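# Unpeg postcards, stack them on the mat, box the clothespins

## Task

Remove every postcard hanging on the line and pile them up lying flat on the mat; then put all of the clothespins inside the box.

## Robot and tools

Robot: two six-joint arms, left_arm and right_arm, each ending in a parallel two-finger gripper with a wrist camera. Calibrated bases in the scene frame: left_arm at (-0.033, +0.272, 0) m, right_arm at (+0.027, -0.361, 0) m, both turned only slightly about z. A two-camera stand sits behind the arms. Cameras: cam_high, cam_low, cam_left_wrist, cam_right_wrist, each 896x504 pixels.

Frames: the scene frame has its origin at table-top height, halfway between the two nominal bases. +x points out over the table, +z up, +y toward left_arm. Arm names do not tell you which side of an image an arm appears on. Reported hand positions (metres) and end_effector_quat_wxyz are in the scene frame. Offsets you send are along the current Hand target's own axes: gripper +z points along the fingers, and the fingers close along gripper y. end_effector_position is the spot between the pads, roughly 1 cm short of the tips. Readings may be a few cm off, more when the arm reaches far.

execute_actions(actions, cameras): actions is a list of actions; each action is a list of at most 15 rows, one per 1/30 s step, lasting 0.5 s in total (a short list repeats its final row). Every row has 14 numbers in [-1, 1]: left dx, dy, dz, rx, ry, rz, opening, then the same seven for the right arm. The six pose numbers are an offset from that arm's Hand target as it was when the action began, not from the prior row; 1.0 equals 0.6 m or 180 degrees, and rx, ry, rz form one rotation vector. Because each action starts from the updated Hand target, sending the same offset twice moves twice as far. Six zeros re-request the present Hand target. Opening is absolute: +1 fully open (0.093 m), -1 closed. Every row is a command for both grippers, so to leave one alone repeat its current opening; 0 means half open. Images return only for an empty actions list or when cameras names them (["all"] for every camera, [] for none).

move(target, speed, blend, opening_speed, grip_force, blocking, cameras): drives straight-line paths. target is one 14-number row in the same layout, or a list of up to 15 such rows; every row is an offset from the Hand targets held when the move starts, never from the previous row. speed: m/s, 0.002 to 2.9, default 0.25 (rotation up to twice that in rad/s), one value or one per row. blend: metres of corner rounding per row; 0 stops at each row. opening_speed: rate of the opening command per second on the -1..+1 scale, at least 0.2. grip_force: newtons per pad, 10 to 50, one value or one per arm; it persists, and low values close slowly. blocking=false returns after about 0.5 s while the move continues. A move lasts at most 10 s and does not avoid obstacles or the other arm. The result adds a move: line such as done, off_target, moving, held or fault; done means at rest within 10 mm and 2 degrees. limits=paced means the pose was clipped; limits=held means a safety check withheld steps.

wait(seconds 0 to 10) lets time run with the last commands held. stop() brakes a running move. zoom_image(camera, region [x0, y0, x1, y1], max 504 by 504 pixels) enlarges part of the newest image of that camera. read_manual(section="licences") gives licence text only. finished_scene(scene) ends scene 1 or 2 permanently; the result must stay correct with the robot let go.

Motion notes: each step clips the commanded orientation to 40 degrees from the measured one. Grippers often stop short or sag, especially far out; waiting does not help, so check the pose after each move and send the remaining distance or correct tilt. Tiny moves may not happen or go sideways. Keep paths away from an arm's own base, and beware a wrist near joint1's axis. An arm blocked by something keeps pushing; command its target back behind the gripper to release.

Gripping: grip_measured is the motor position on the opening scale. Pads meet near -0.94; each millimetre of object width adds about 0.0208, with an arm-specific upward error up to 0.02. For a firm grip on a rigid flat part, send a value 0.24 or more below the reading for its width and keep sending it; to release, send a value well above that reading. Closing hard in one jump gives a brief force spike. The last entry of each arm's Joint positions is the finger opening in metres. Pads squeeze about 50 to 65 N.

Results also list Joint torques (joints 1 to 3 wrap at plus or minus 28 N m), Joint velocities (possibly just "within noise"), Tool commands, motor temperatures and Hand target, the base for your next offsets.

Avoid: anything leaving the table or set down off it; dropping parts or letting go of moving ones; fast impacts on fixed or heavy things; contact between the two arms, grippers or wrist cameras (the clearance check does not guard these); strain on camera cables; any arm stop. Heat rises when holding loads, stretching out or pushing at unreachable poses: MOTOR HOT appears at 75 °C, at 90 °C the arm folds and idles, at 100 °C it falls. Loose objects may occasionally be nudged by an outside push.

Each tool is called after ">>>" as name(argument=value, ...) on one line, values as JSON.

## Session

>>> execute_actions(actions=[])

Scene clock: 0.00 s.
left_arm: end_effector_position=(+0.3511, +0.2557, +0.1200) grip_measured=+1.000 end_effector_quat_wxyz=(+0.642, +0.041, +0.765, -0.018) | right_arm: end_effector_position=(+0.3902, -0.3887, +0.1062) grip_measured=+1.000 end_effector_quat_wxyz=(+0.640, +0.113, +0.757, -0.057)
Joint positions: left_arm=[-0.045 1.55 0.289 1.085 0.067 0.037 0.093] | right_arm=[0.023 1.582 0.206 1.195 0.289 0.112 0.093]
Joint velocities: within noise
Joint torques (N m): no reading
Motor temperatures (°C): left_arm=[35 42 40 42 32 32 32] | right_arm=[33 42 38 42 31 30 31]
Heat: left arm: 42 °C; right arm: 42 °C.
Hand target: left_arm +0.3525, +0.2558, +0.1231; +0.645, +0.041, +0.763, -0.018 | right_arm +0.3919, -0.3885, +0.1103; +0.645, +0.114, +0.753, -0.055
Tool commands: left_gripper/opening=+1.0 right_gripper/opening=+1.0

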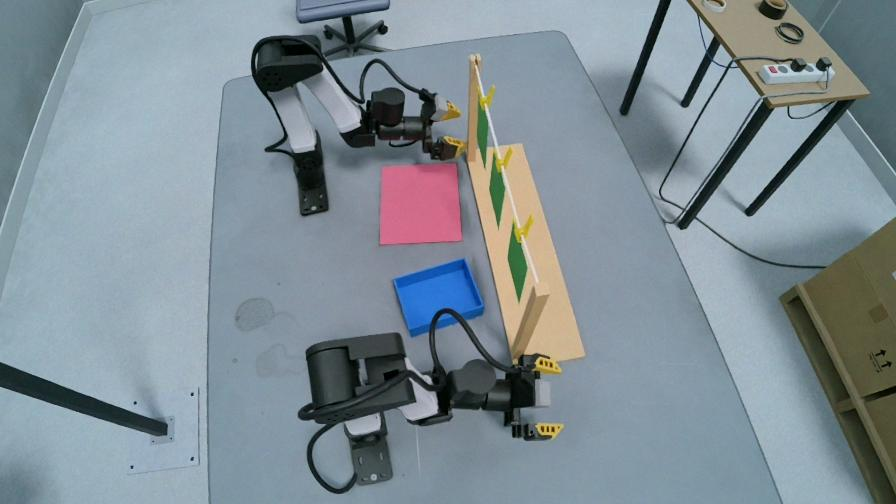

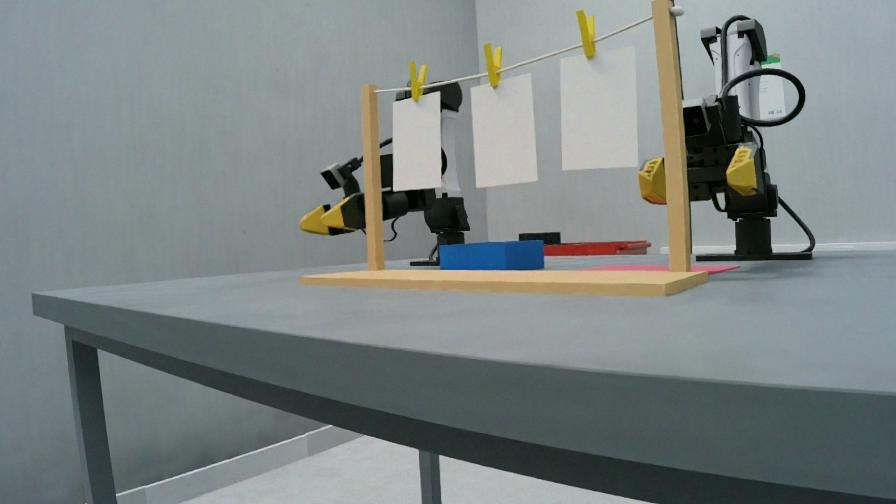

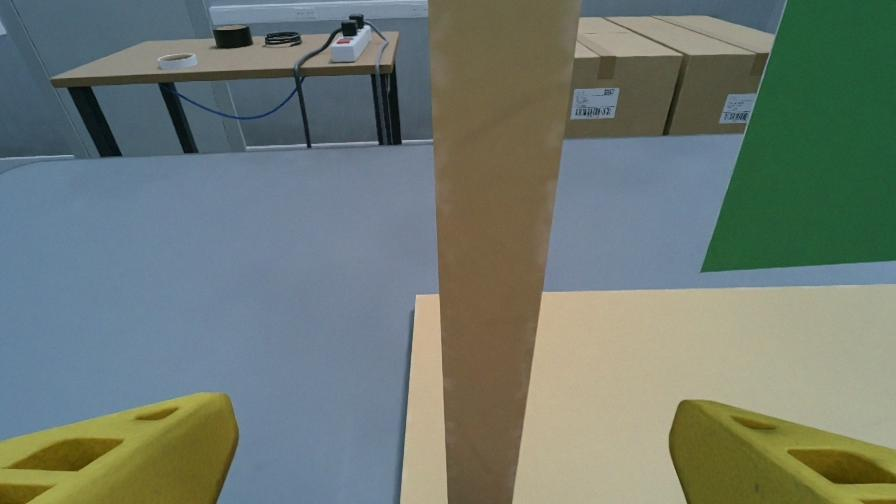

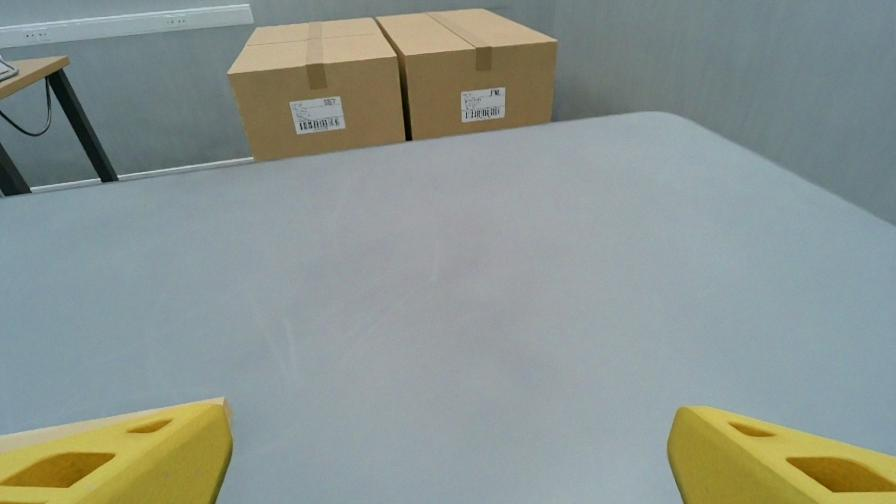

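>>> zoom_image(camera="cam_high", region=[440, 40, 600, 130])

>>> zoom_image(camera="cam_high", region=[440, 130, 600, 220])

>>> zoom_image(camera="cam_high", region=[440, 200, 600, 290])

>>> zoom_image(camera="cam_low", region=[360, 0, 700, 200])

>>> zoom_image(camera="cam_low", region=[540, 0, 650, 62])

Scaled by 3.150.

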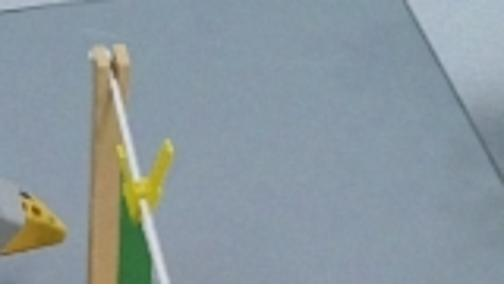

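Scaled by 3.150.

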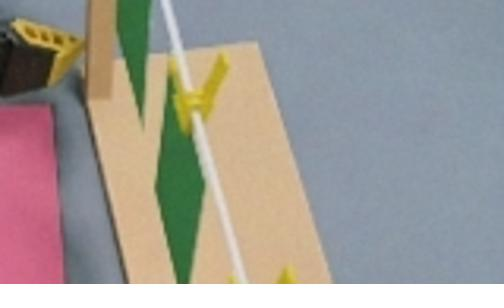

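Scaled by 3.150.

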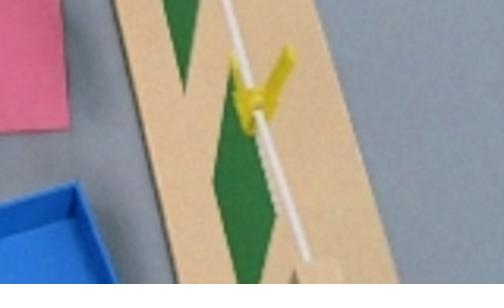

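Scaled by 1.482.

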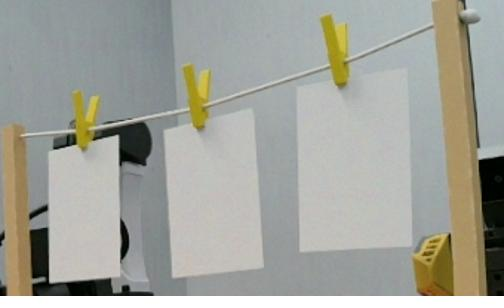

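Scaled by 4.582.

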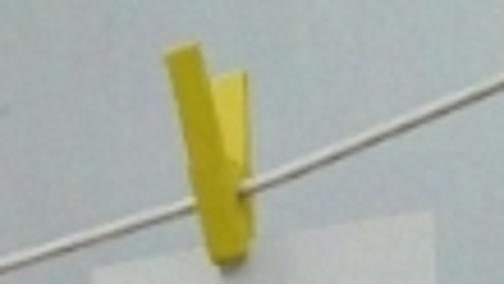

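>>> move(target=[[0.022,-0.0114,-0.131,0,0,0,1,0,0,0,0,0,0,1],[-0.1435,-0.182,-0.1483,-0.0266,-0.0532,-0.0104,1,0,0,0,0,0,0,1]], blend=0.02, cameras=["all"])

Scene clock: 53.93 s.
left_arm: end_effector_position=(+0.2675, +0.1534, +0.2097) grip_measured=+1.000 end_effector_quat_wxyz=(+0.701, +0.012, +0.713, +0.010) | right_arm: end_effector_position=(+0.3902, -0.3887, +0.1062) grip_measured=+1.000 end_effector_quat_wxyz=(+0.640, +0.113, +0.757, -0.057)
Joint positions: left_arm=[-0.761 1.033 0.271 0.737 -0.726 0.015 0.093] | right_arm=[0.023 1.582 0.206 1.195 0.289 0.112 0.093]
Joint torques (N m): left_arm=[-0.16 -1.36 10.29 2.22 0.07 -0.19] | right_arm=[-0.31 -4.29 4.04 2.81 -0.06 0.02]
Motor temperatures (°C): left_arm=[34 44 43 52 31 32 32] | right_arm=[33 43 38 47 31 29 30]
Heat: left arm: 52 °C; right arm: 47 °C.
Hand target: left_arm +0.2700, +0.1507, +0.2200; +0.707, +0.000, +0.707, +0.000 | right_arm +0.3919, -0.3885, +0.1103; +0.645, +0.114, +0.753, -0.055
Off the commanded pose: left_arm 0.011 m, 2 deg | right_arm 0.004 m, 1 deg.
move: off_target (left_arm)

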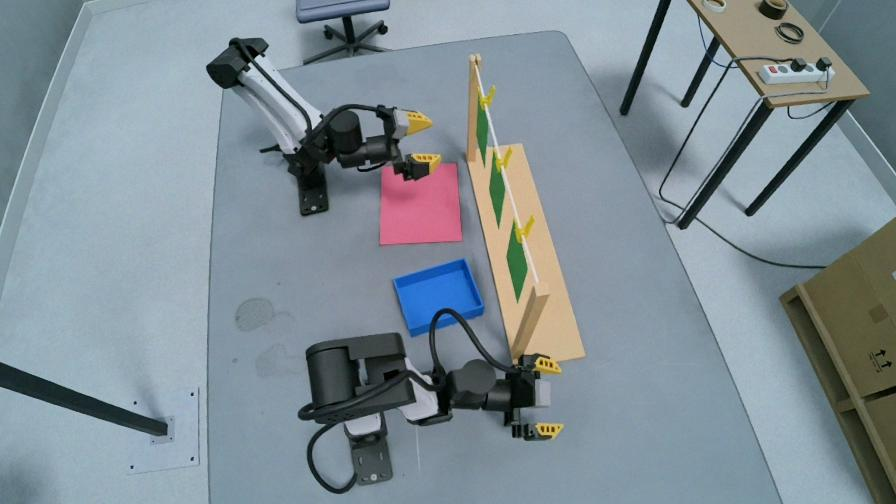

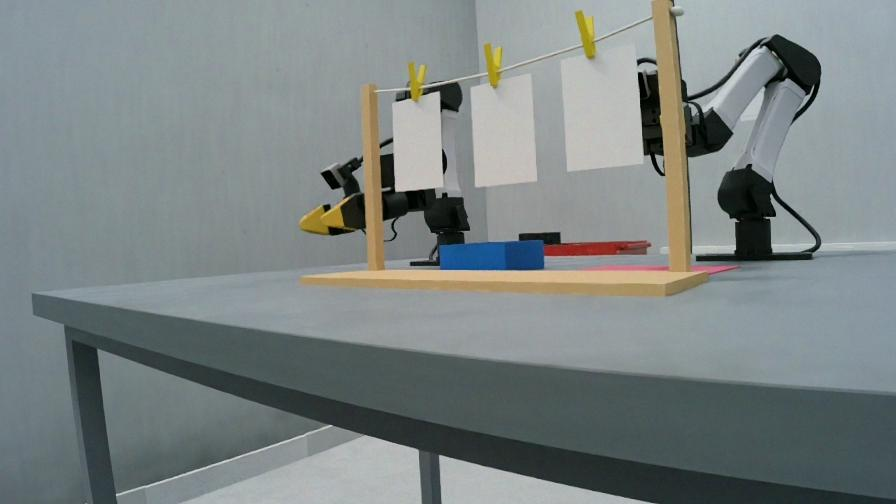

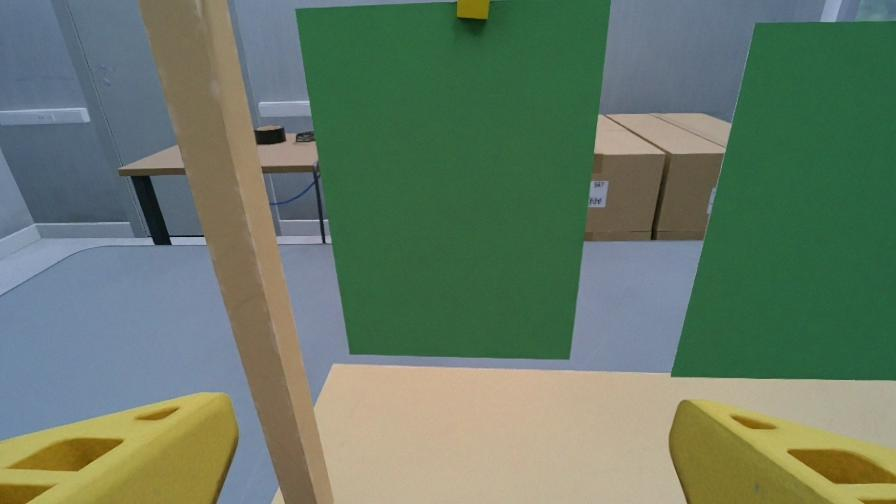

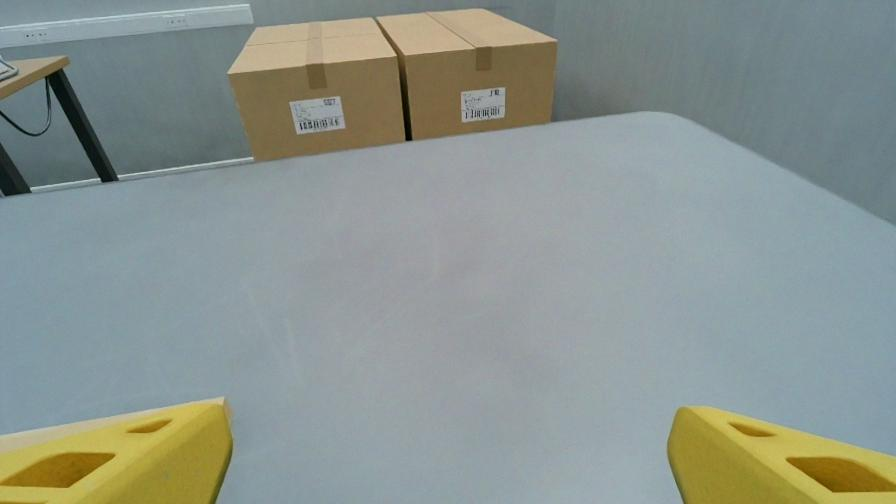

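>>> move(target=[[-0.1,-0.04,-0.05,0,0,0,1,-0.0517,-0.0472,-0.221,0,0,0,1],[-0.2,-0.083,-0.083,0,0,0,1,-0.236,0.3437,-0.3849,-0.0764,-0.0489,-0.0267,1]], blend=0.02, cameras=["all"])

Scene clock: 100.03 s.
left_arm: end_effector_position=(+0.2206, +0.1013, +0.3311) grip_measured=+1.000 end_effector_quat_wxyz=(+0.704, +0.012, +0.710, +0.009) | right_arm: end_effector_position=(+0.2407, -0.1506, +0.2953) grip_measured=+1.000 end_effector_quat_wxyz=(+0.704, -0.014, +0.710, -0.008)
Joint positions: left_arm=[-1.137 0.939 0.727 0.196 -1.101 0.015 0.093] | right_arm=[1.325 1.064 0.644 0.383 1.35 0.005 0.093]
Joint torques (N m): left_arm=[0.08 -1.16 10.81 1.98 0.05 -0.18] | right_arm=[-0.02 -1.54 6.8 2.33 0.09 0.07]
Motor temperatures (°C): left_arm=[34 41 48 54 31 31 31] | right_arm=[33 42 38 47 31 29 30]
Heat: left arm: 54 °C; right arm: 47 °C.
Hand target: left_arm +0.2203, +0.1008, +0.3401; +0.707, +0.000, +0.707, +0.000 | right_arm +0.2405, -0.1498, +0.3002; +0.707, +0.000, +0.707, +0.000
Off the commanded pose: left_arm 0.009 m, 2 deg | right_arm 0.005 m, 2 deg.
move: done

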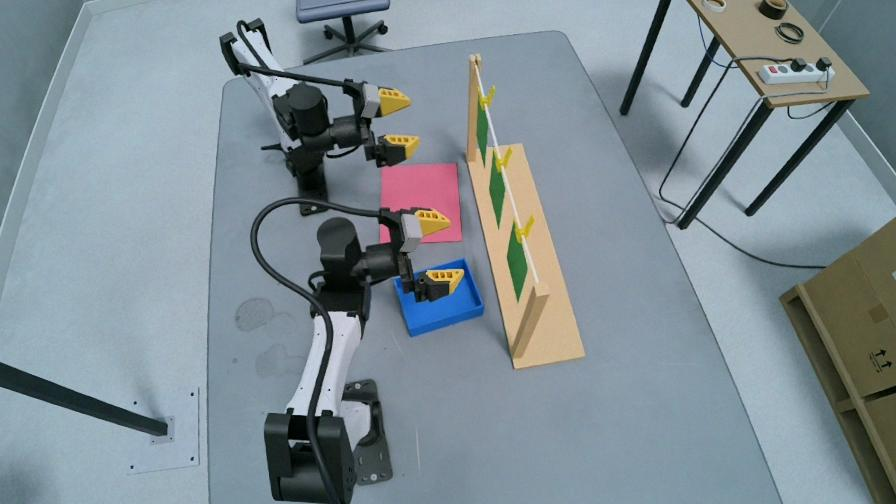

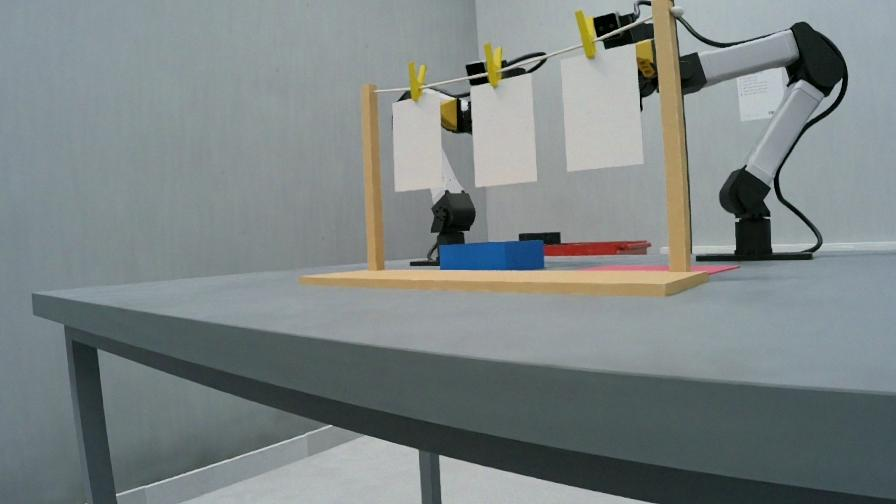

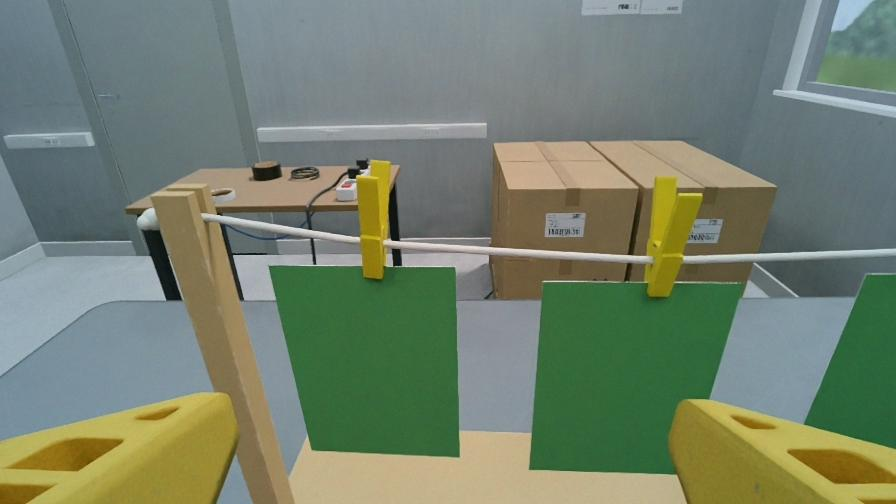

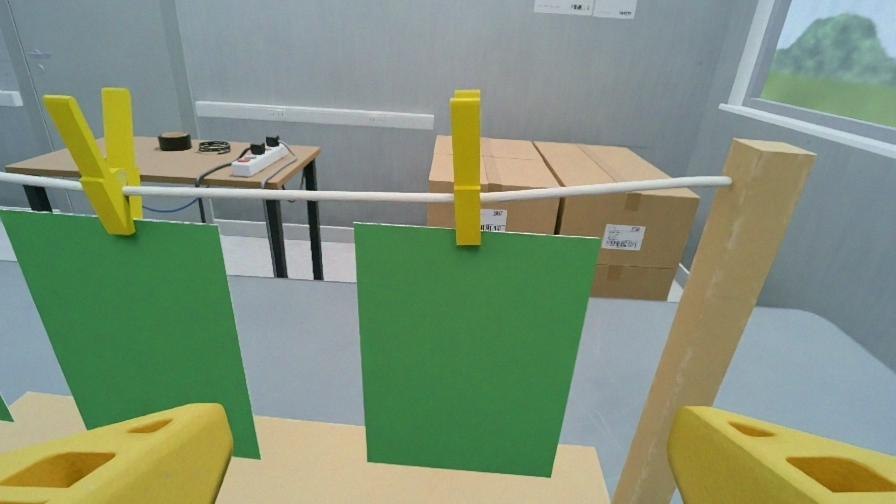

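>>> move(target=[[0.13,0,0.08,0.18,0,0,-0.316,-0.142,0,0,0,0,0,0.516],[0.27,0,0.161,0.361,0,0,-0.316,-0.142,0.083,0.1,-0.4933,0.096,-0.096,0.516]], blend=0.03, cameras=["all"])

Scene clock: 147.70 s.
left_arm: end_effector_position=(+0.3117, +0.1000, +0.1726) grip_measured=-0.314 end_effector_quat_wxyz=(+0.590, +0.378, +0.603, -0.380) | right_arm: end_effector_position=(+0.3001, -0.1001, +0.3768) grip_measured=+0.517 end_effector_quat_wxyz=(-0.386, +0.581, -0.600, -0.392)
Joint positions: left_arm=[-0.103 1.668 0.516 1.125 1.06 0.01 0.03] | right_arm=[0.339 1.58 1.845 -1.123 -1.022 -0.756 0.07]
Joint torques (N m): left_arm=[0.75 -4.72 8.1 2.17 0.22 -0.15] | right_arm=[-0.87 -4.83 7.32 1.8 -0.87 -0.16]
Motor temperatures (°C): left_arm=[34 40 54 54 30 31 31] | right_arm=[33 41 42 46 31 29 30]
Heat: left arm: 54 °C; right arm: 46 °C.
Hand target: left_arm +0.3169, +0.1010, +0.1781; +0.597, +0.379, +0.597, -0.379 | right_arm +0.3005, -0.1000, +0.3855; -0.395, +0.586, -0.586, -0.395
Off the commanded pose: left_arm 0.008 m, 1 deg | right_arm 0.009 m, 2 deg.
move: done

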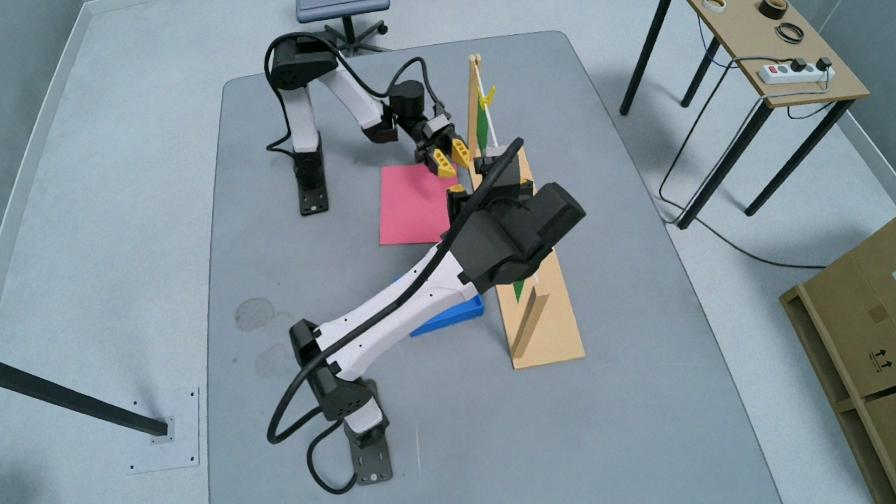

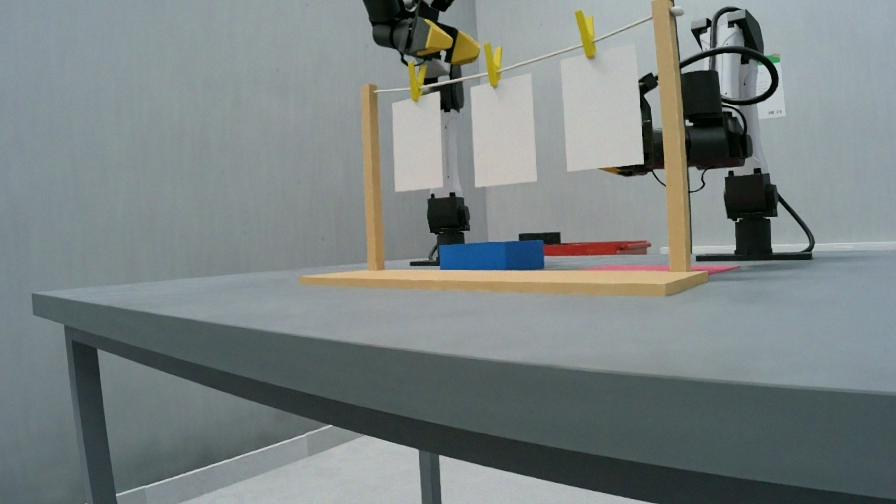

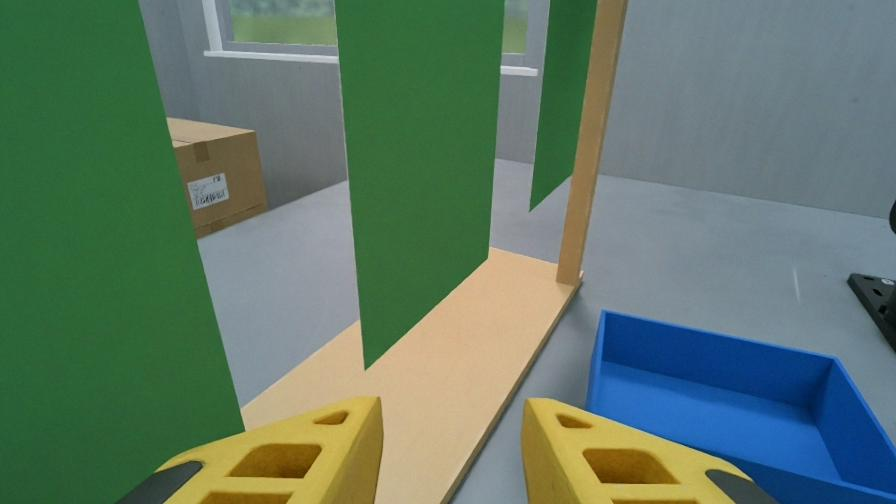

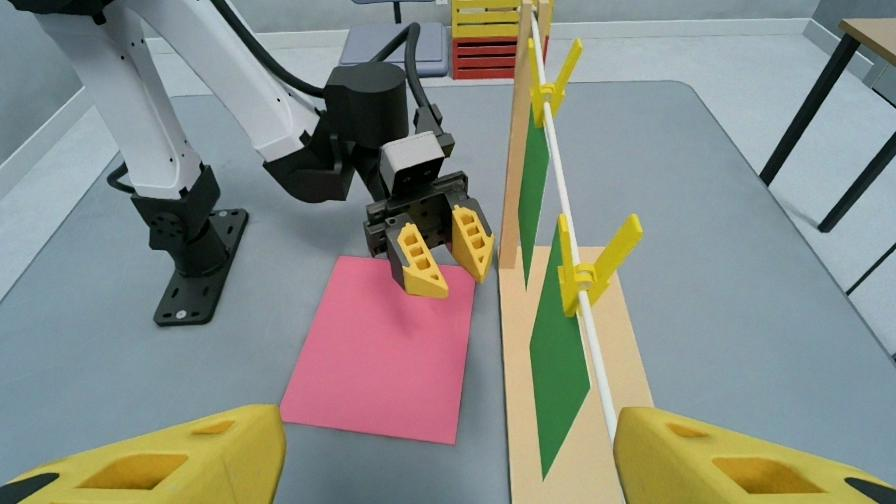

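>>> move(target=[[0,0.041,0.0227,0,0,0,-0.316,-0.0142,-0.105,0.042,0,0,0,0.516],[0,0.0417,0.139,0,0,0,-0.316,-0.0142,-0.105,0.042,0,0,0,0.516]], speed=0.08, blend=0.01, cameras=["all"])

Scene clock: 195.80 s.
left_arm: end_effector_position=(+0.3684, +0.0373, +0.1764) grip_measured=-0.314 end_effector_quat_wxyz=(+0.594, +0.385, +0.595, -0.381) | right_arm: end_effector_position=(+0.3642, -0.0749, +0.3768) grip_measured=+0.517 end_effector_quat_wxyz=(-0.389, +0.582, -0.597, -0.392)
Joint positions: left_arm=[-0.272 1.877 0.796 1.076 0.903 0.008 0.03] | right_arm=[0.339 1.865 2.177 -1.163 -1.023 -0.756 0.07]
Joint torques (N m): left_arm=[0.25 -6.67 8.09 2.05 0.06 -0.12] | right_arm=[-0.31 -6.94 7.16 1.8 -0.8 -0.08]
Heat: left arm: 51 °C; right arm: 44 °C.
Hand target: left_arm +0.3749, +0.0361, +0.1781; +0.597, +0.379, +0.597, -0.379 | right_arm +0.3636, -0.0735, +0.3838; -0.395, +0.586, -0.587, -0.395
Off the commanded pose: left_arm 0.007 m, 1 deg | right_arm 0.007 m, 2 deg.
move: done

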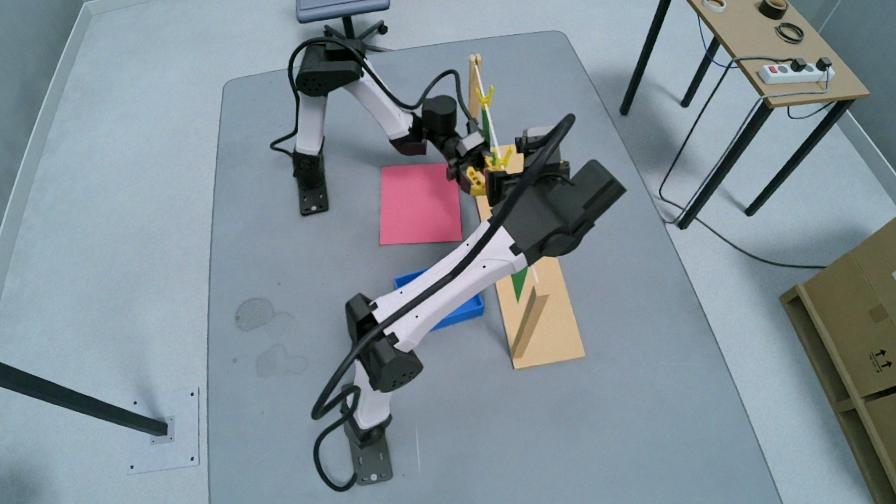

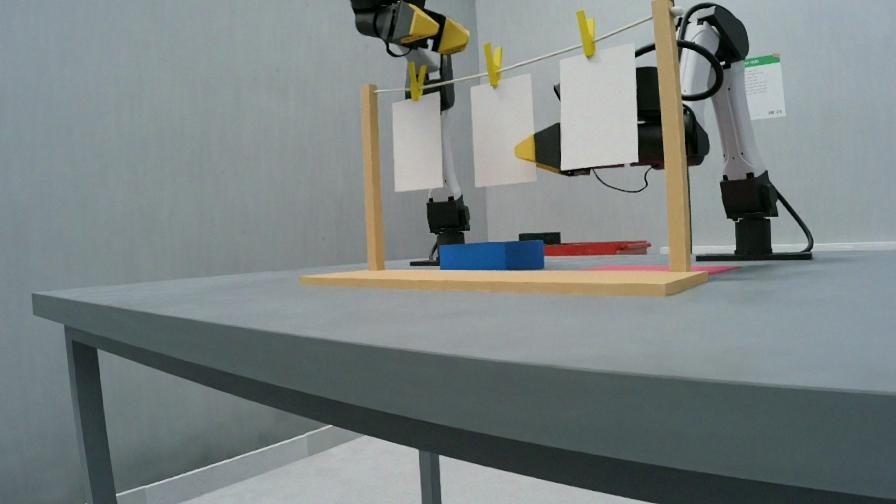

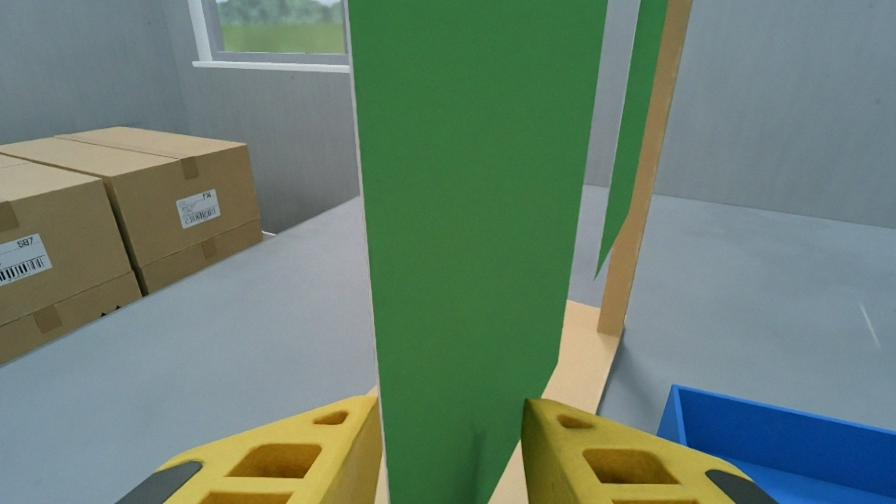

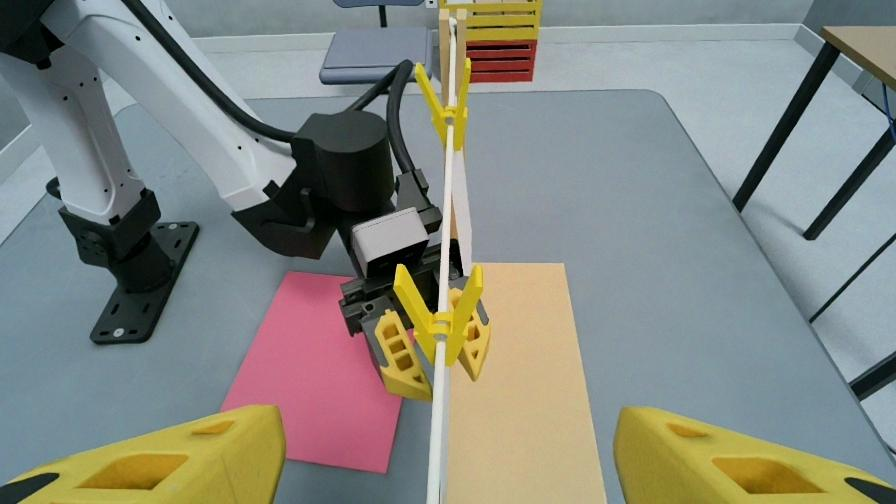

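>>> move(target=[[0,0,0,0.0833,0,0,-0.316,0,0,0,0,0,0,0.516],[0,0,0,0.0833,0,0,-1,0,0,0,0,0,0,0.516]], speed=0.1, grip_force=[15,50], opening_speed=0.4, cameras=["all"])

Scene clock: 217.43 s.
left_arm: end_effector_position=(+0.3696, +0.0349, +0.1780) grip_measured=-0.958 end_effector_quat_wxyz=(+0.545, +0.456, +0.540, -0.451) | right_arm: end_effector_position=(+0.3642, -0.0749, +0.3768) grip_measured=+0.517 end_effector_quat_wxyz=(-0.389, +0.582, -0.597, -0.392)
Joint positions: left_arm=[-0.221 1.986 0.966 1.023 1.204 0.008 0] | right_arm=[0.339 1.865 2.177 -1.163 -1.023 -0.756 0.07]
Joint torques (N m): left_arm=[0.64 -7.73 8.8 1.77 0.13 -0.13] | right_arm=[-0.32 -6.94 7.17 1.8 -0.8 -0.08]
Heat: left arm: 52 °C; right arm: 44 °C.
Hand target: left_arm +0.3749, +0.0360, +0.1782; +0.542, +0.454, +0.542, -0.454 | right_arm +0.3636, -0.0735, +0.3839; -0.395, +0.586, -0.587, -0.395
Off the commanded pose: left_arm 0.005 m, 1 deg | right_arm 0.007 m, 2 deg.
grip_force (N): 15, 50
move: done

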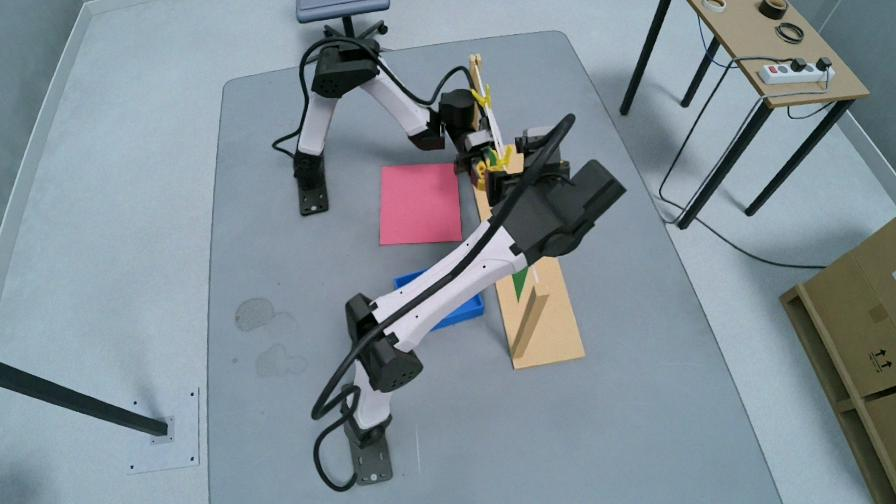

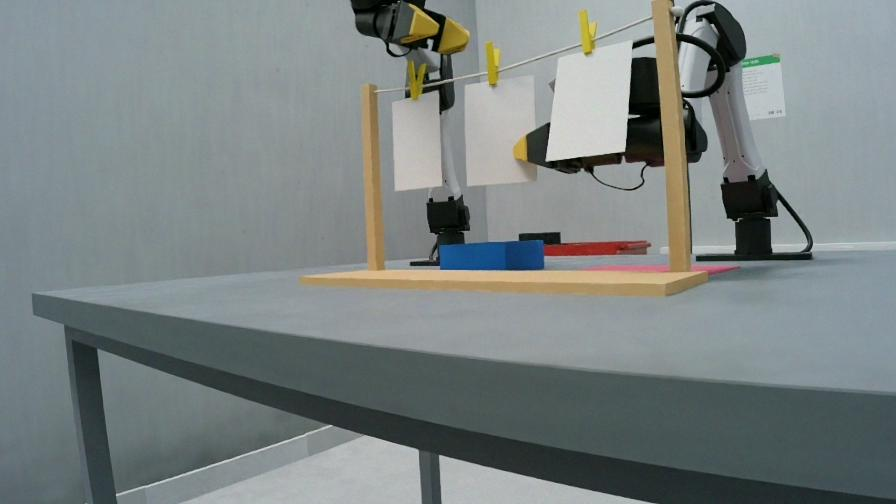

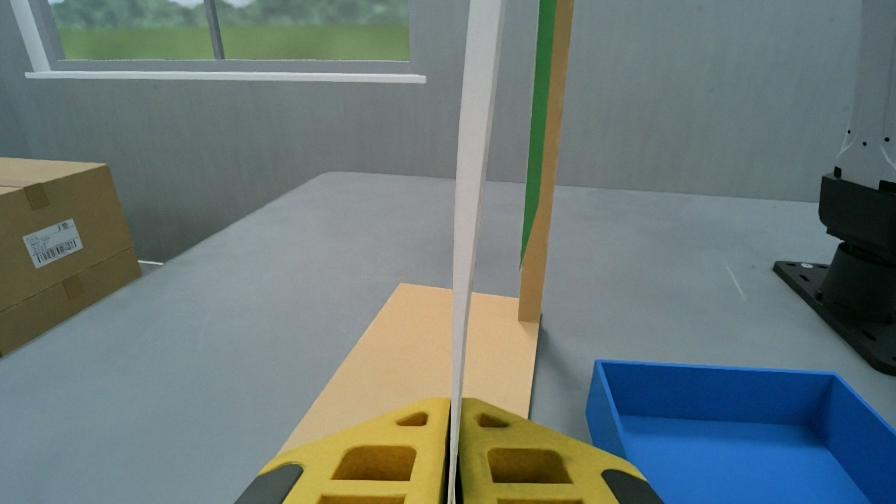

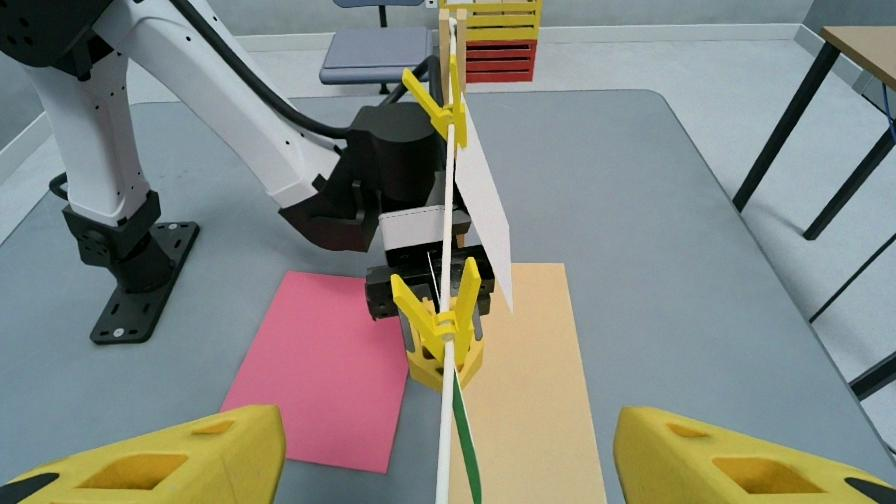

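>>> move(target=[0,0,0,0,0,0,-1,0.0242,0.0052,0.1445,-0.0412,0,-0.0167,0.516], speed=0.1, cameras=["cam_right_wrist","cam_low"])

Scene clock: 245.60 s.
left_arm: end_effector_position=(+0.3696, +0.0349, +0.1780) grip_measured=-0.966 end_effector_quat_wxyz=(+0.545, +0.456, +0.540, -0.451) | right_arm: end_effector_position=(+0.3593, -0.0013, +0.3352) grip_measured=+0.517 end_effector_quat_wxyz=(-0.359, +0.623, -0.552, -0.422)
Joint positions: left_arm=[-0.221 1.986 0.966 1.023 1.204 0.008 0] | right_arm=[0.493 1.995 2.167 -1.009 -1.023 -0.738 0.07]
Joint torques (N m): left_arm=[0.65 -7.53 8.73 1.77 0.23 -0.16] | right_arm=[-0.08 -8.61 5.75 2.1 -0.66 -0.01]
Motor temperatures (°C): left_arm=[33 46 50 52 30 30 31] | right_arm=[33 46 43 42 31 29 30]
Heat: left arm: 52 °C; right arm: 46 °C.
Hand target: left_arm +0.3749, +0.0360, +0.1782; +0.542, +0.454, +0.542, -0.454 | right_arm +0.3606, +0.0013, +0.3378; -0.367, +0.626, -0.544, -0.422
Off the commanded pose: left_arm 0.005 m, 1 deg | right_arm 0.004 m, 1 deg.
grip_force (N): 15, 50
move: done
Images, in order (width x height): cam_low 896x504, cam_right_wrist 896x504.

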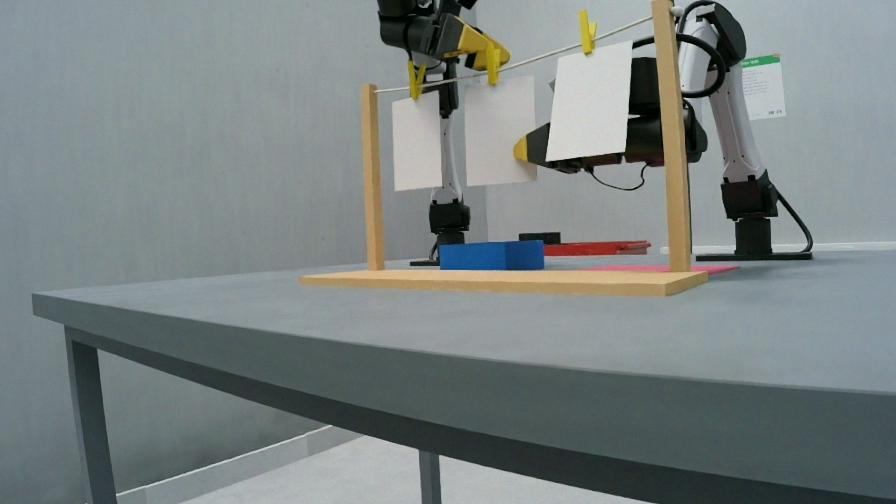

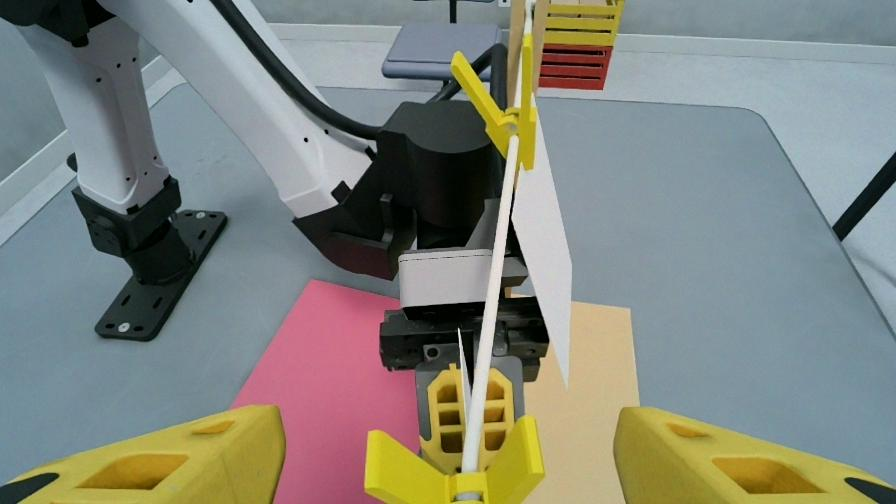

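>>> move(target=[[0,0,0,0,0,0,-1,0.0072,-0.0008,0.0083,0,0,0,0.516],[0,0,0,0,0,0,-1,0.0072,-0.0008,0.0083,0,0,0,-0.65]], speed=0.1, opening_speed=0.5, grip_force=[15,40], cameras=["cam_right_wrist","cam_low","cam_left_wrist"])

Scene clock: 276.27 s.
left_arm: end_effector_position=(+0.3696, +0.0349, +0.1779) grip_measured=-0.966 end_effector_quat_wxyz=(+0.545, +0.456, +0.540, -0.451) | right_arm: end_effector_position=(+0.3620, +0.0017, +0.3324) grip_measured=-0.644 end_effector_quat_wxyz=(-0.364, +0.623, -0.550, -0.421)
Joint positions: left_arm=[-0.221 1.986 0.966 1.022 1.204 0.008 0] | right_arm=[0.496 1.995 2.146 -0.97 -1.023 -0.729 0.014]
Joint torques (N m): left_arm=[0.65 -7.6 8.85 1.73 0.21 -0.12] | right_arm=[0.29 -9.18 4.59 2.1 -0.6 -0.02]
Heat: left arm: 52 °C; right arm: 48 °C.
Hand target: left_arm +0.3749, +0.0360, +0.1782; +0.542, +0.454, +0.542, -0.454 | right_arm +0.3606, +0.0044, +0.3319; -0.367, +0.626, -0.544, -0.422
Off the commanded pose: left_arm 0.005 m, 1 deg | right_arm 0.003 m, 1 deg.
grip_force (N): 15, 40
move: done
Images, in order (width x height): cam_low 896x504, cam_left_wrist 896x504, cam_right_wrist 896x504.

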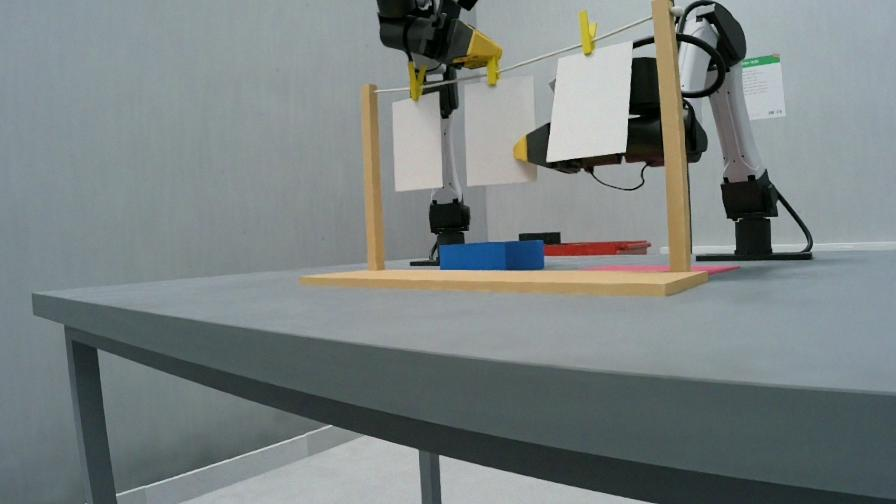

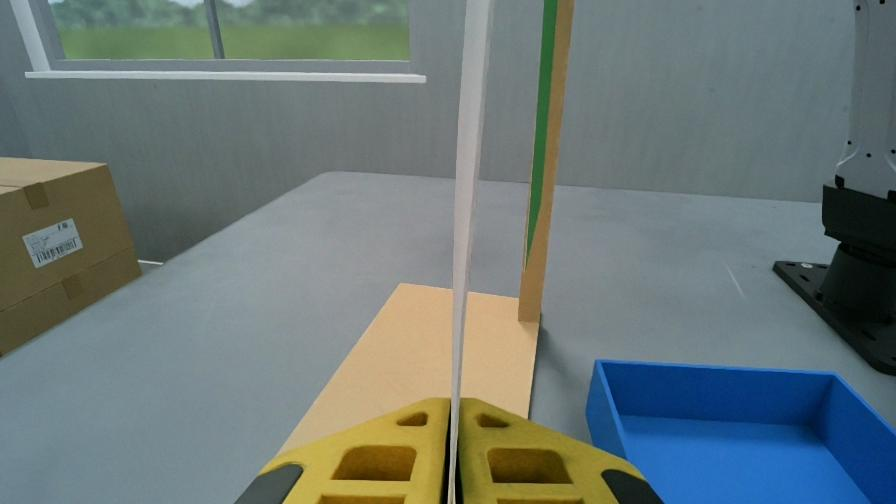

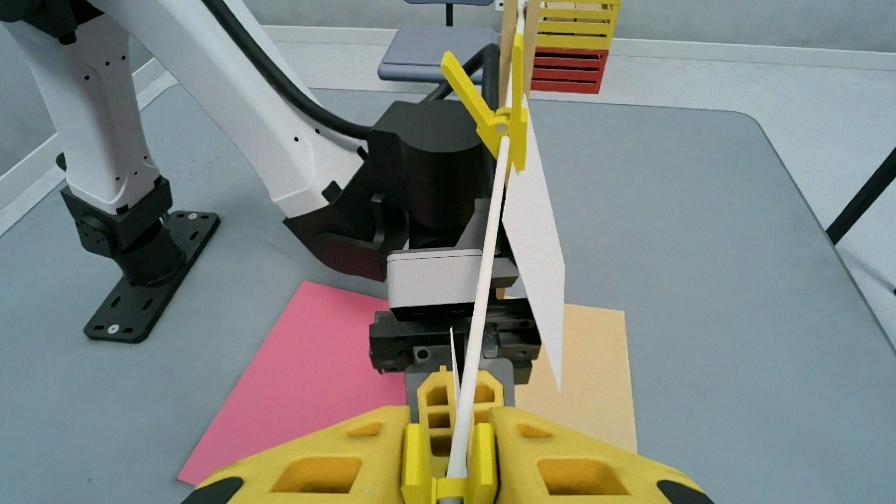

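>>> zoom_image(camera="cam_low", region=[450, 30, 550, 110])

>>> zoom_image(camera="cam_right_wrist", region=[360, 360, 540, 504])

Scaled by 5.040.

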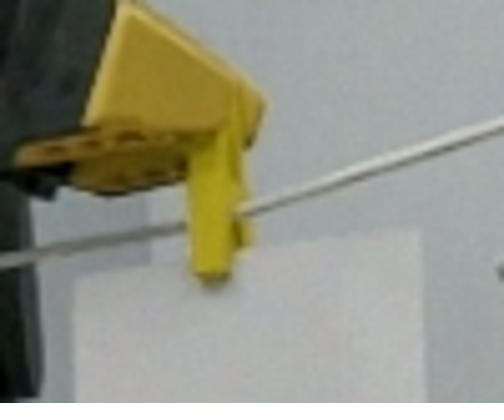

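Scaled by 2.800.

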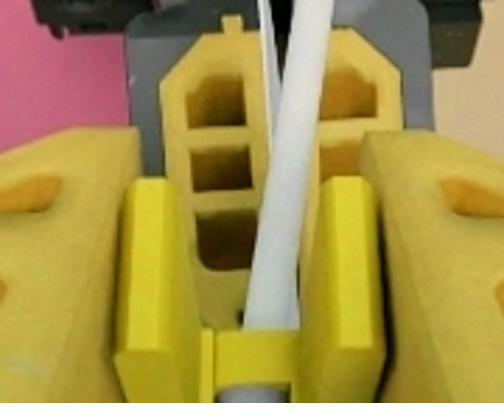

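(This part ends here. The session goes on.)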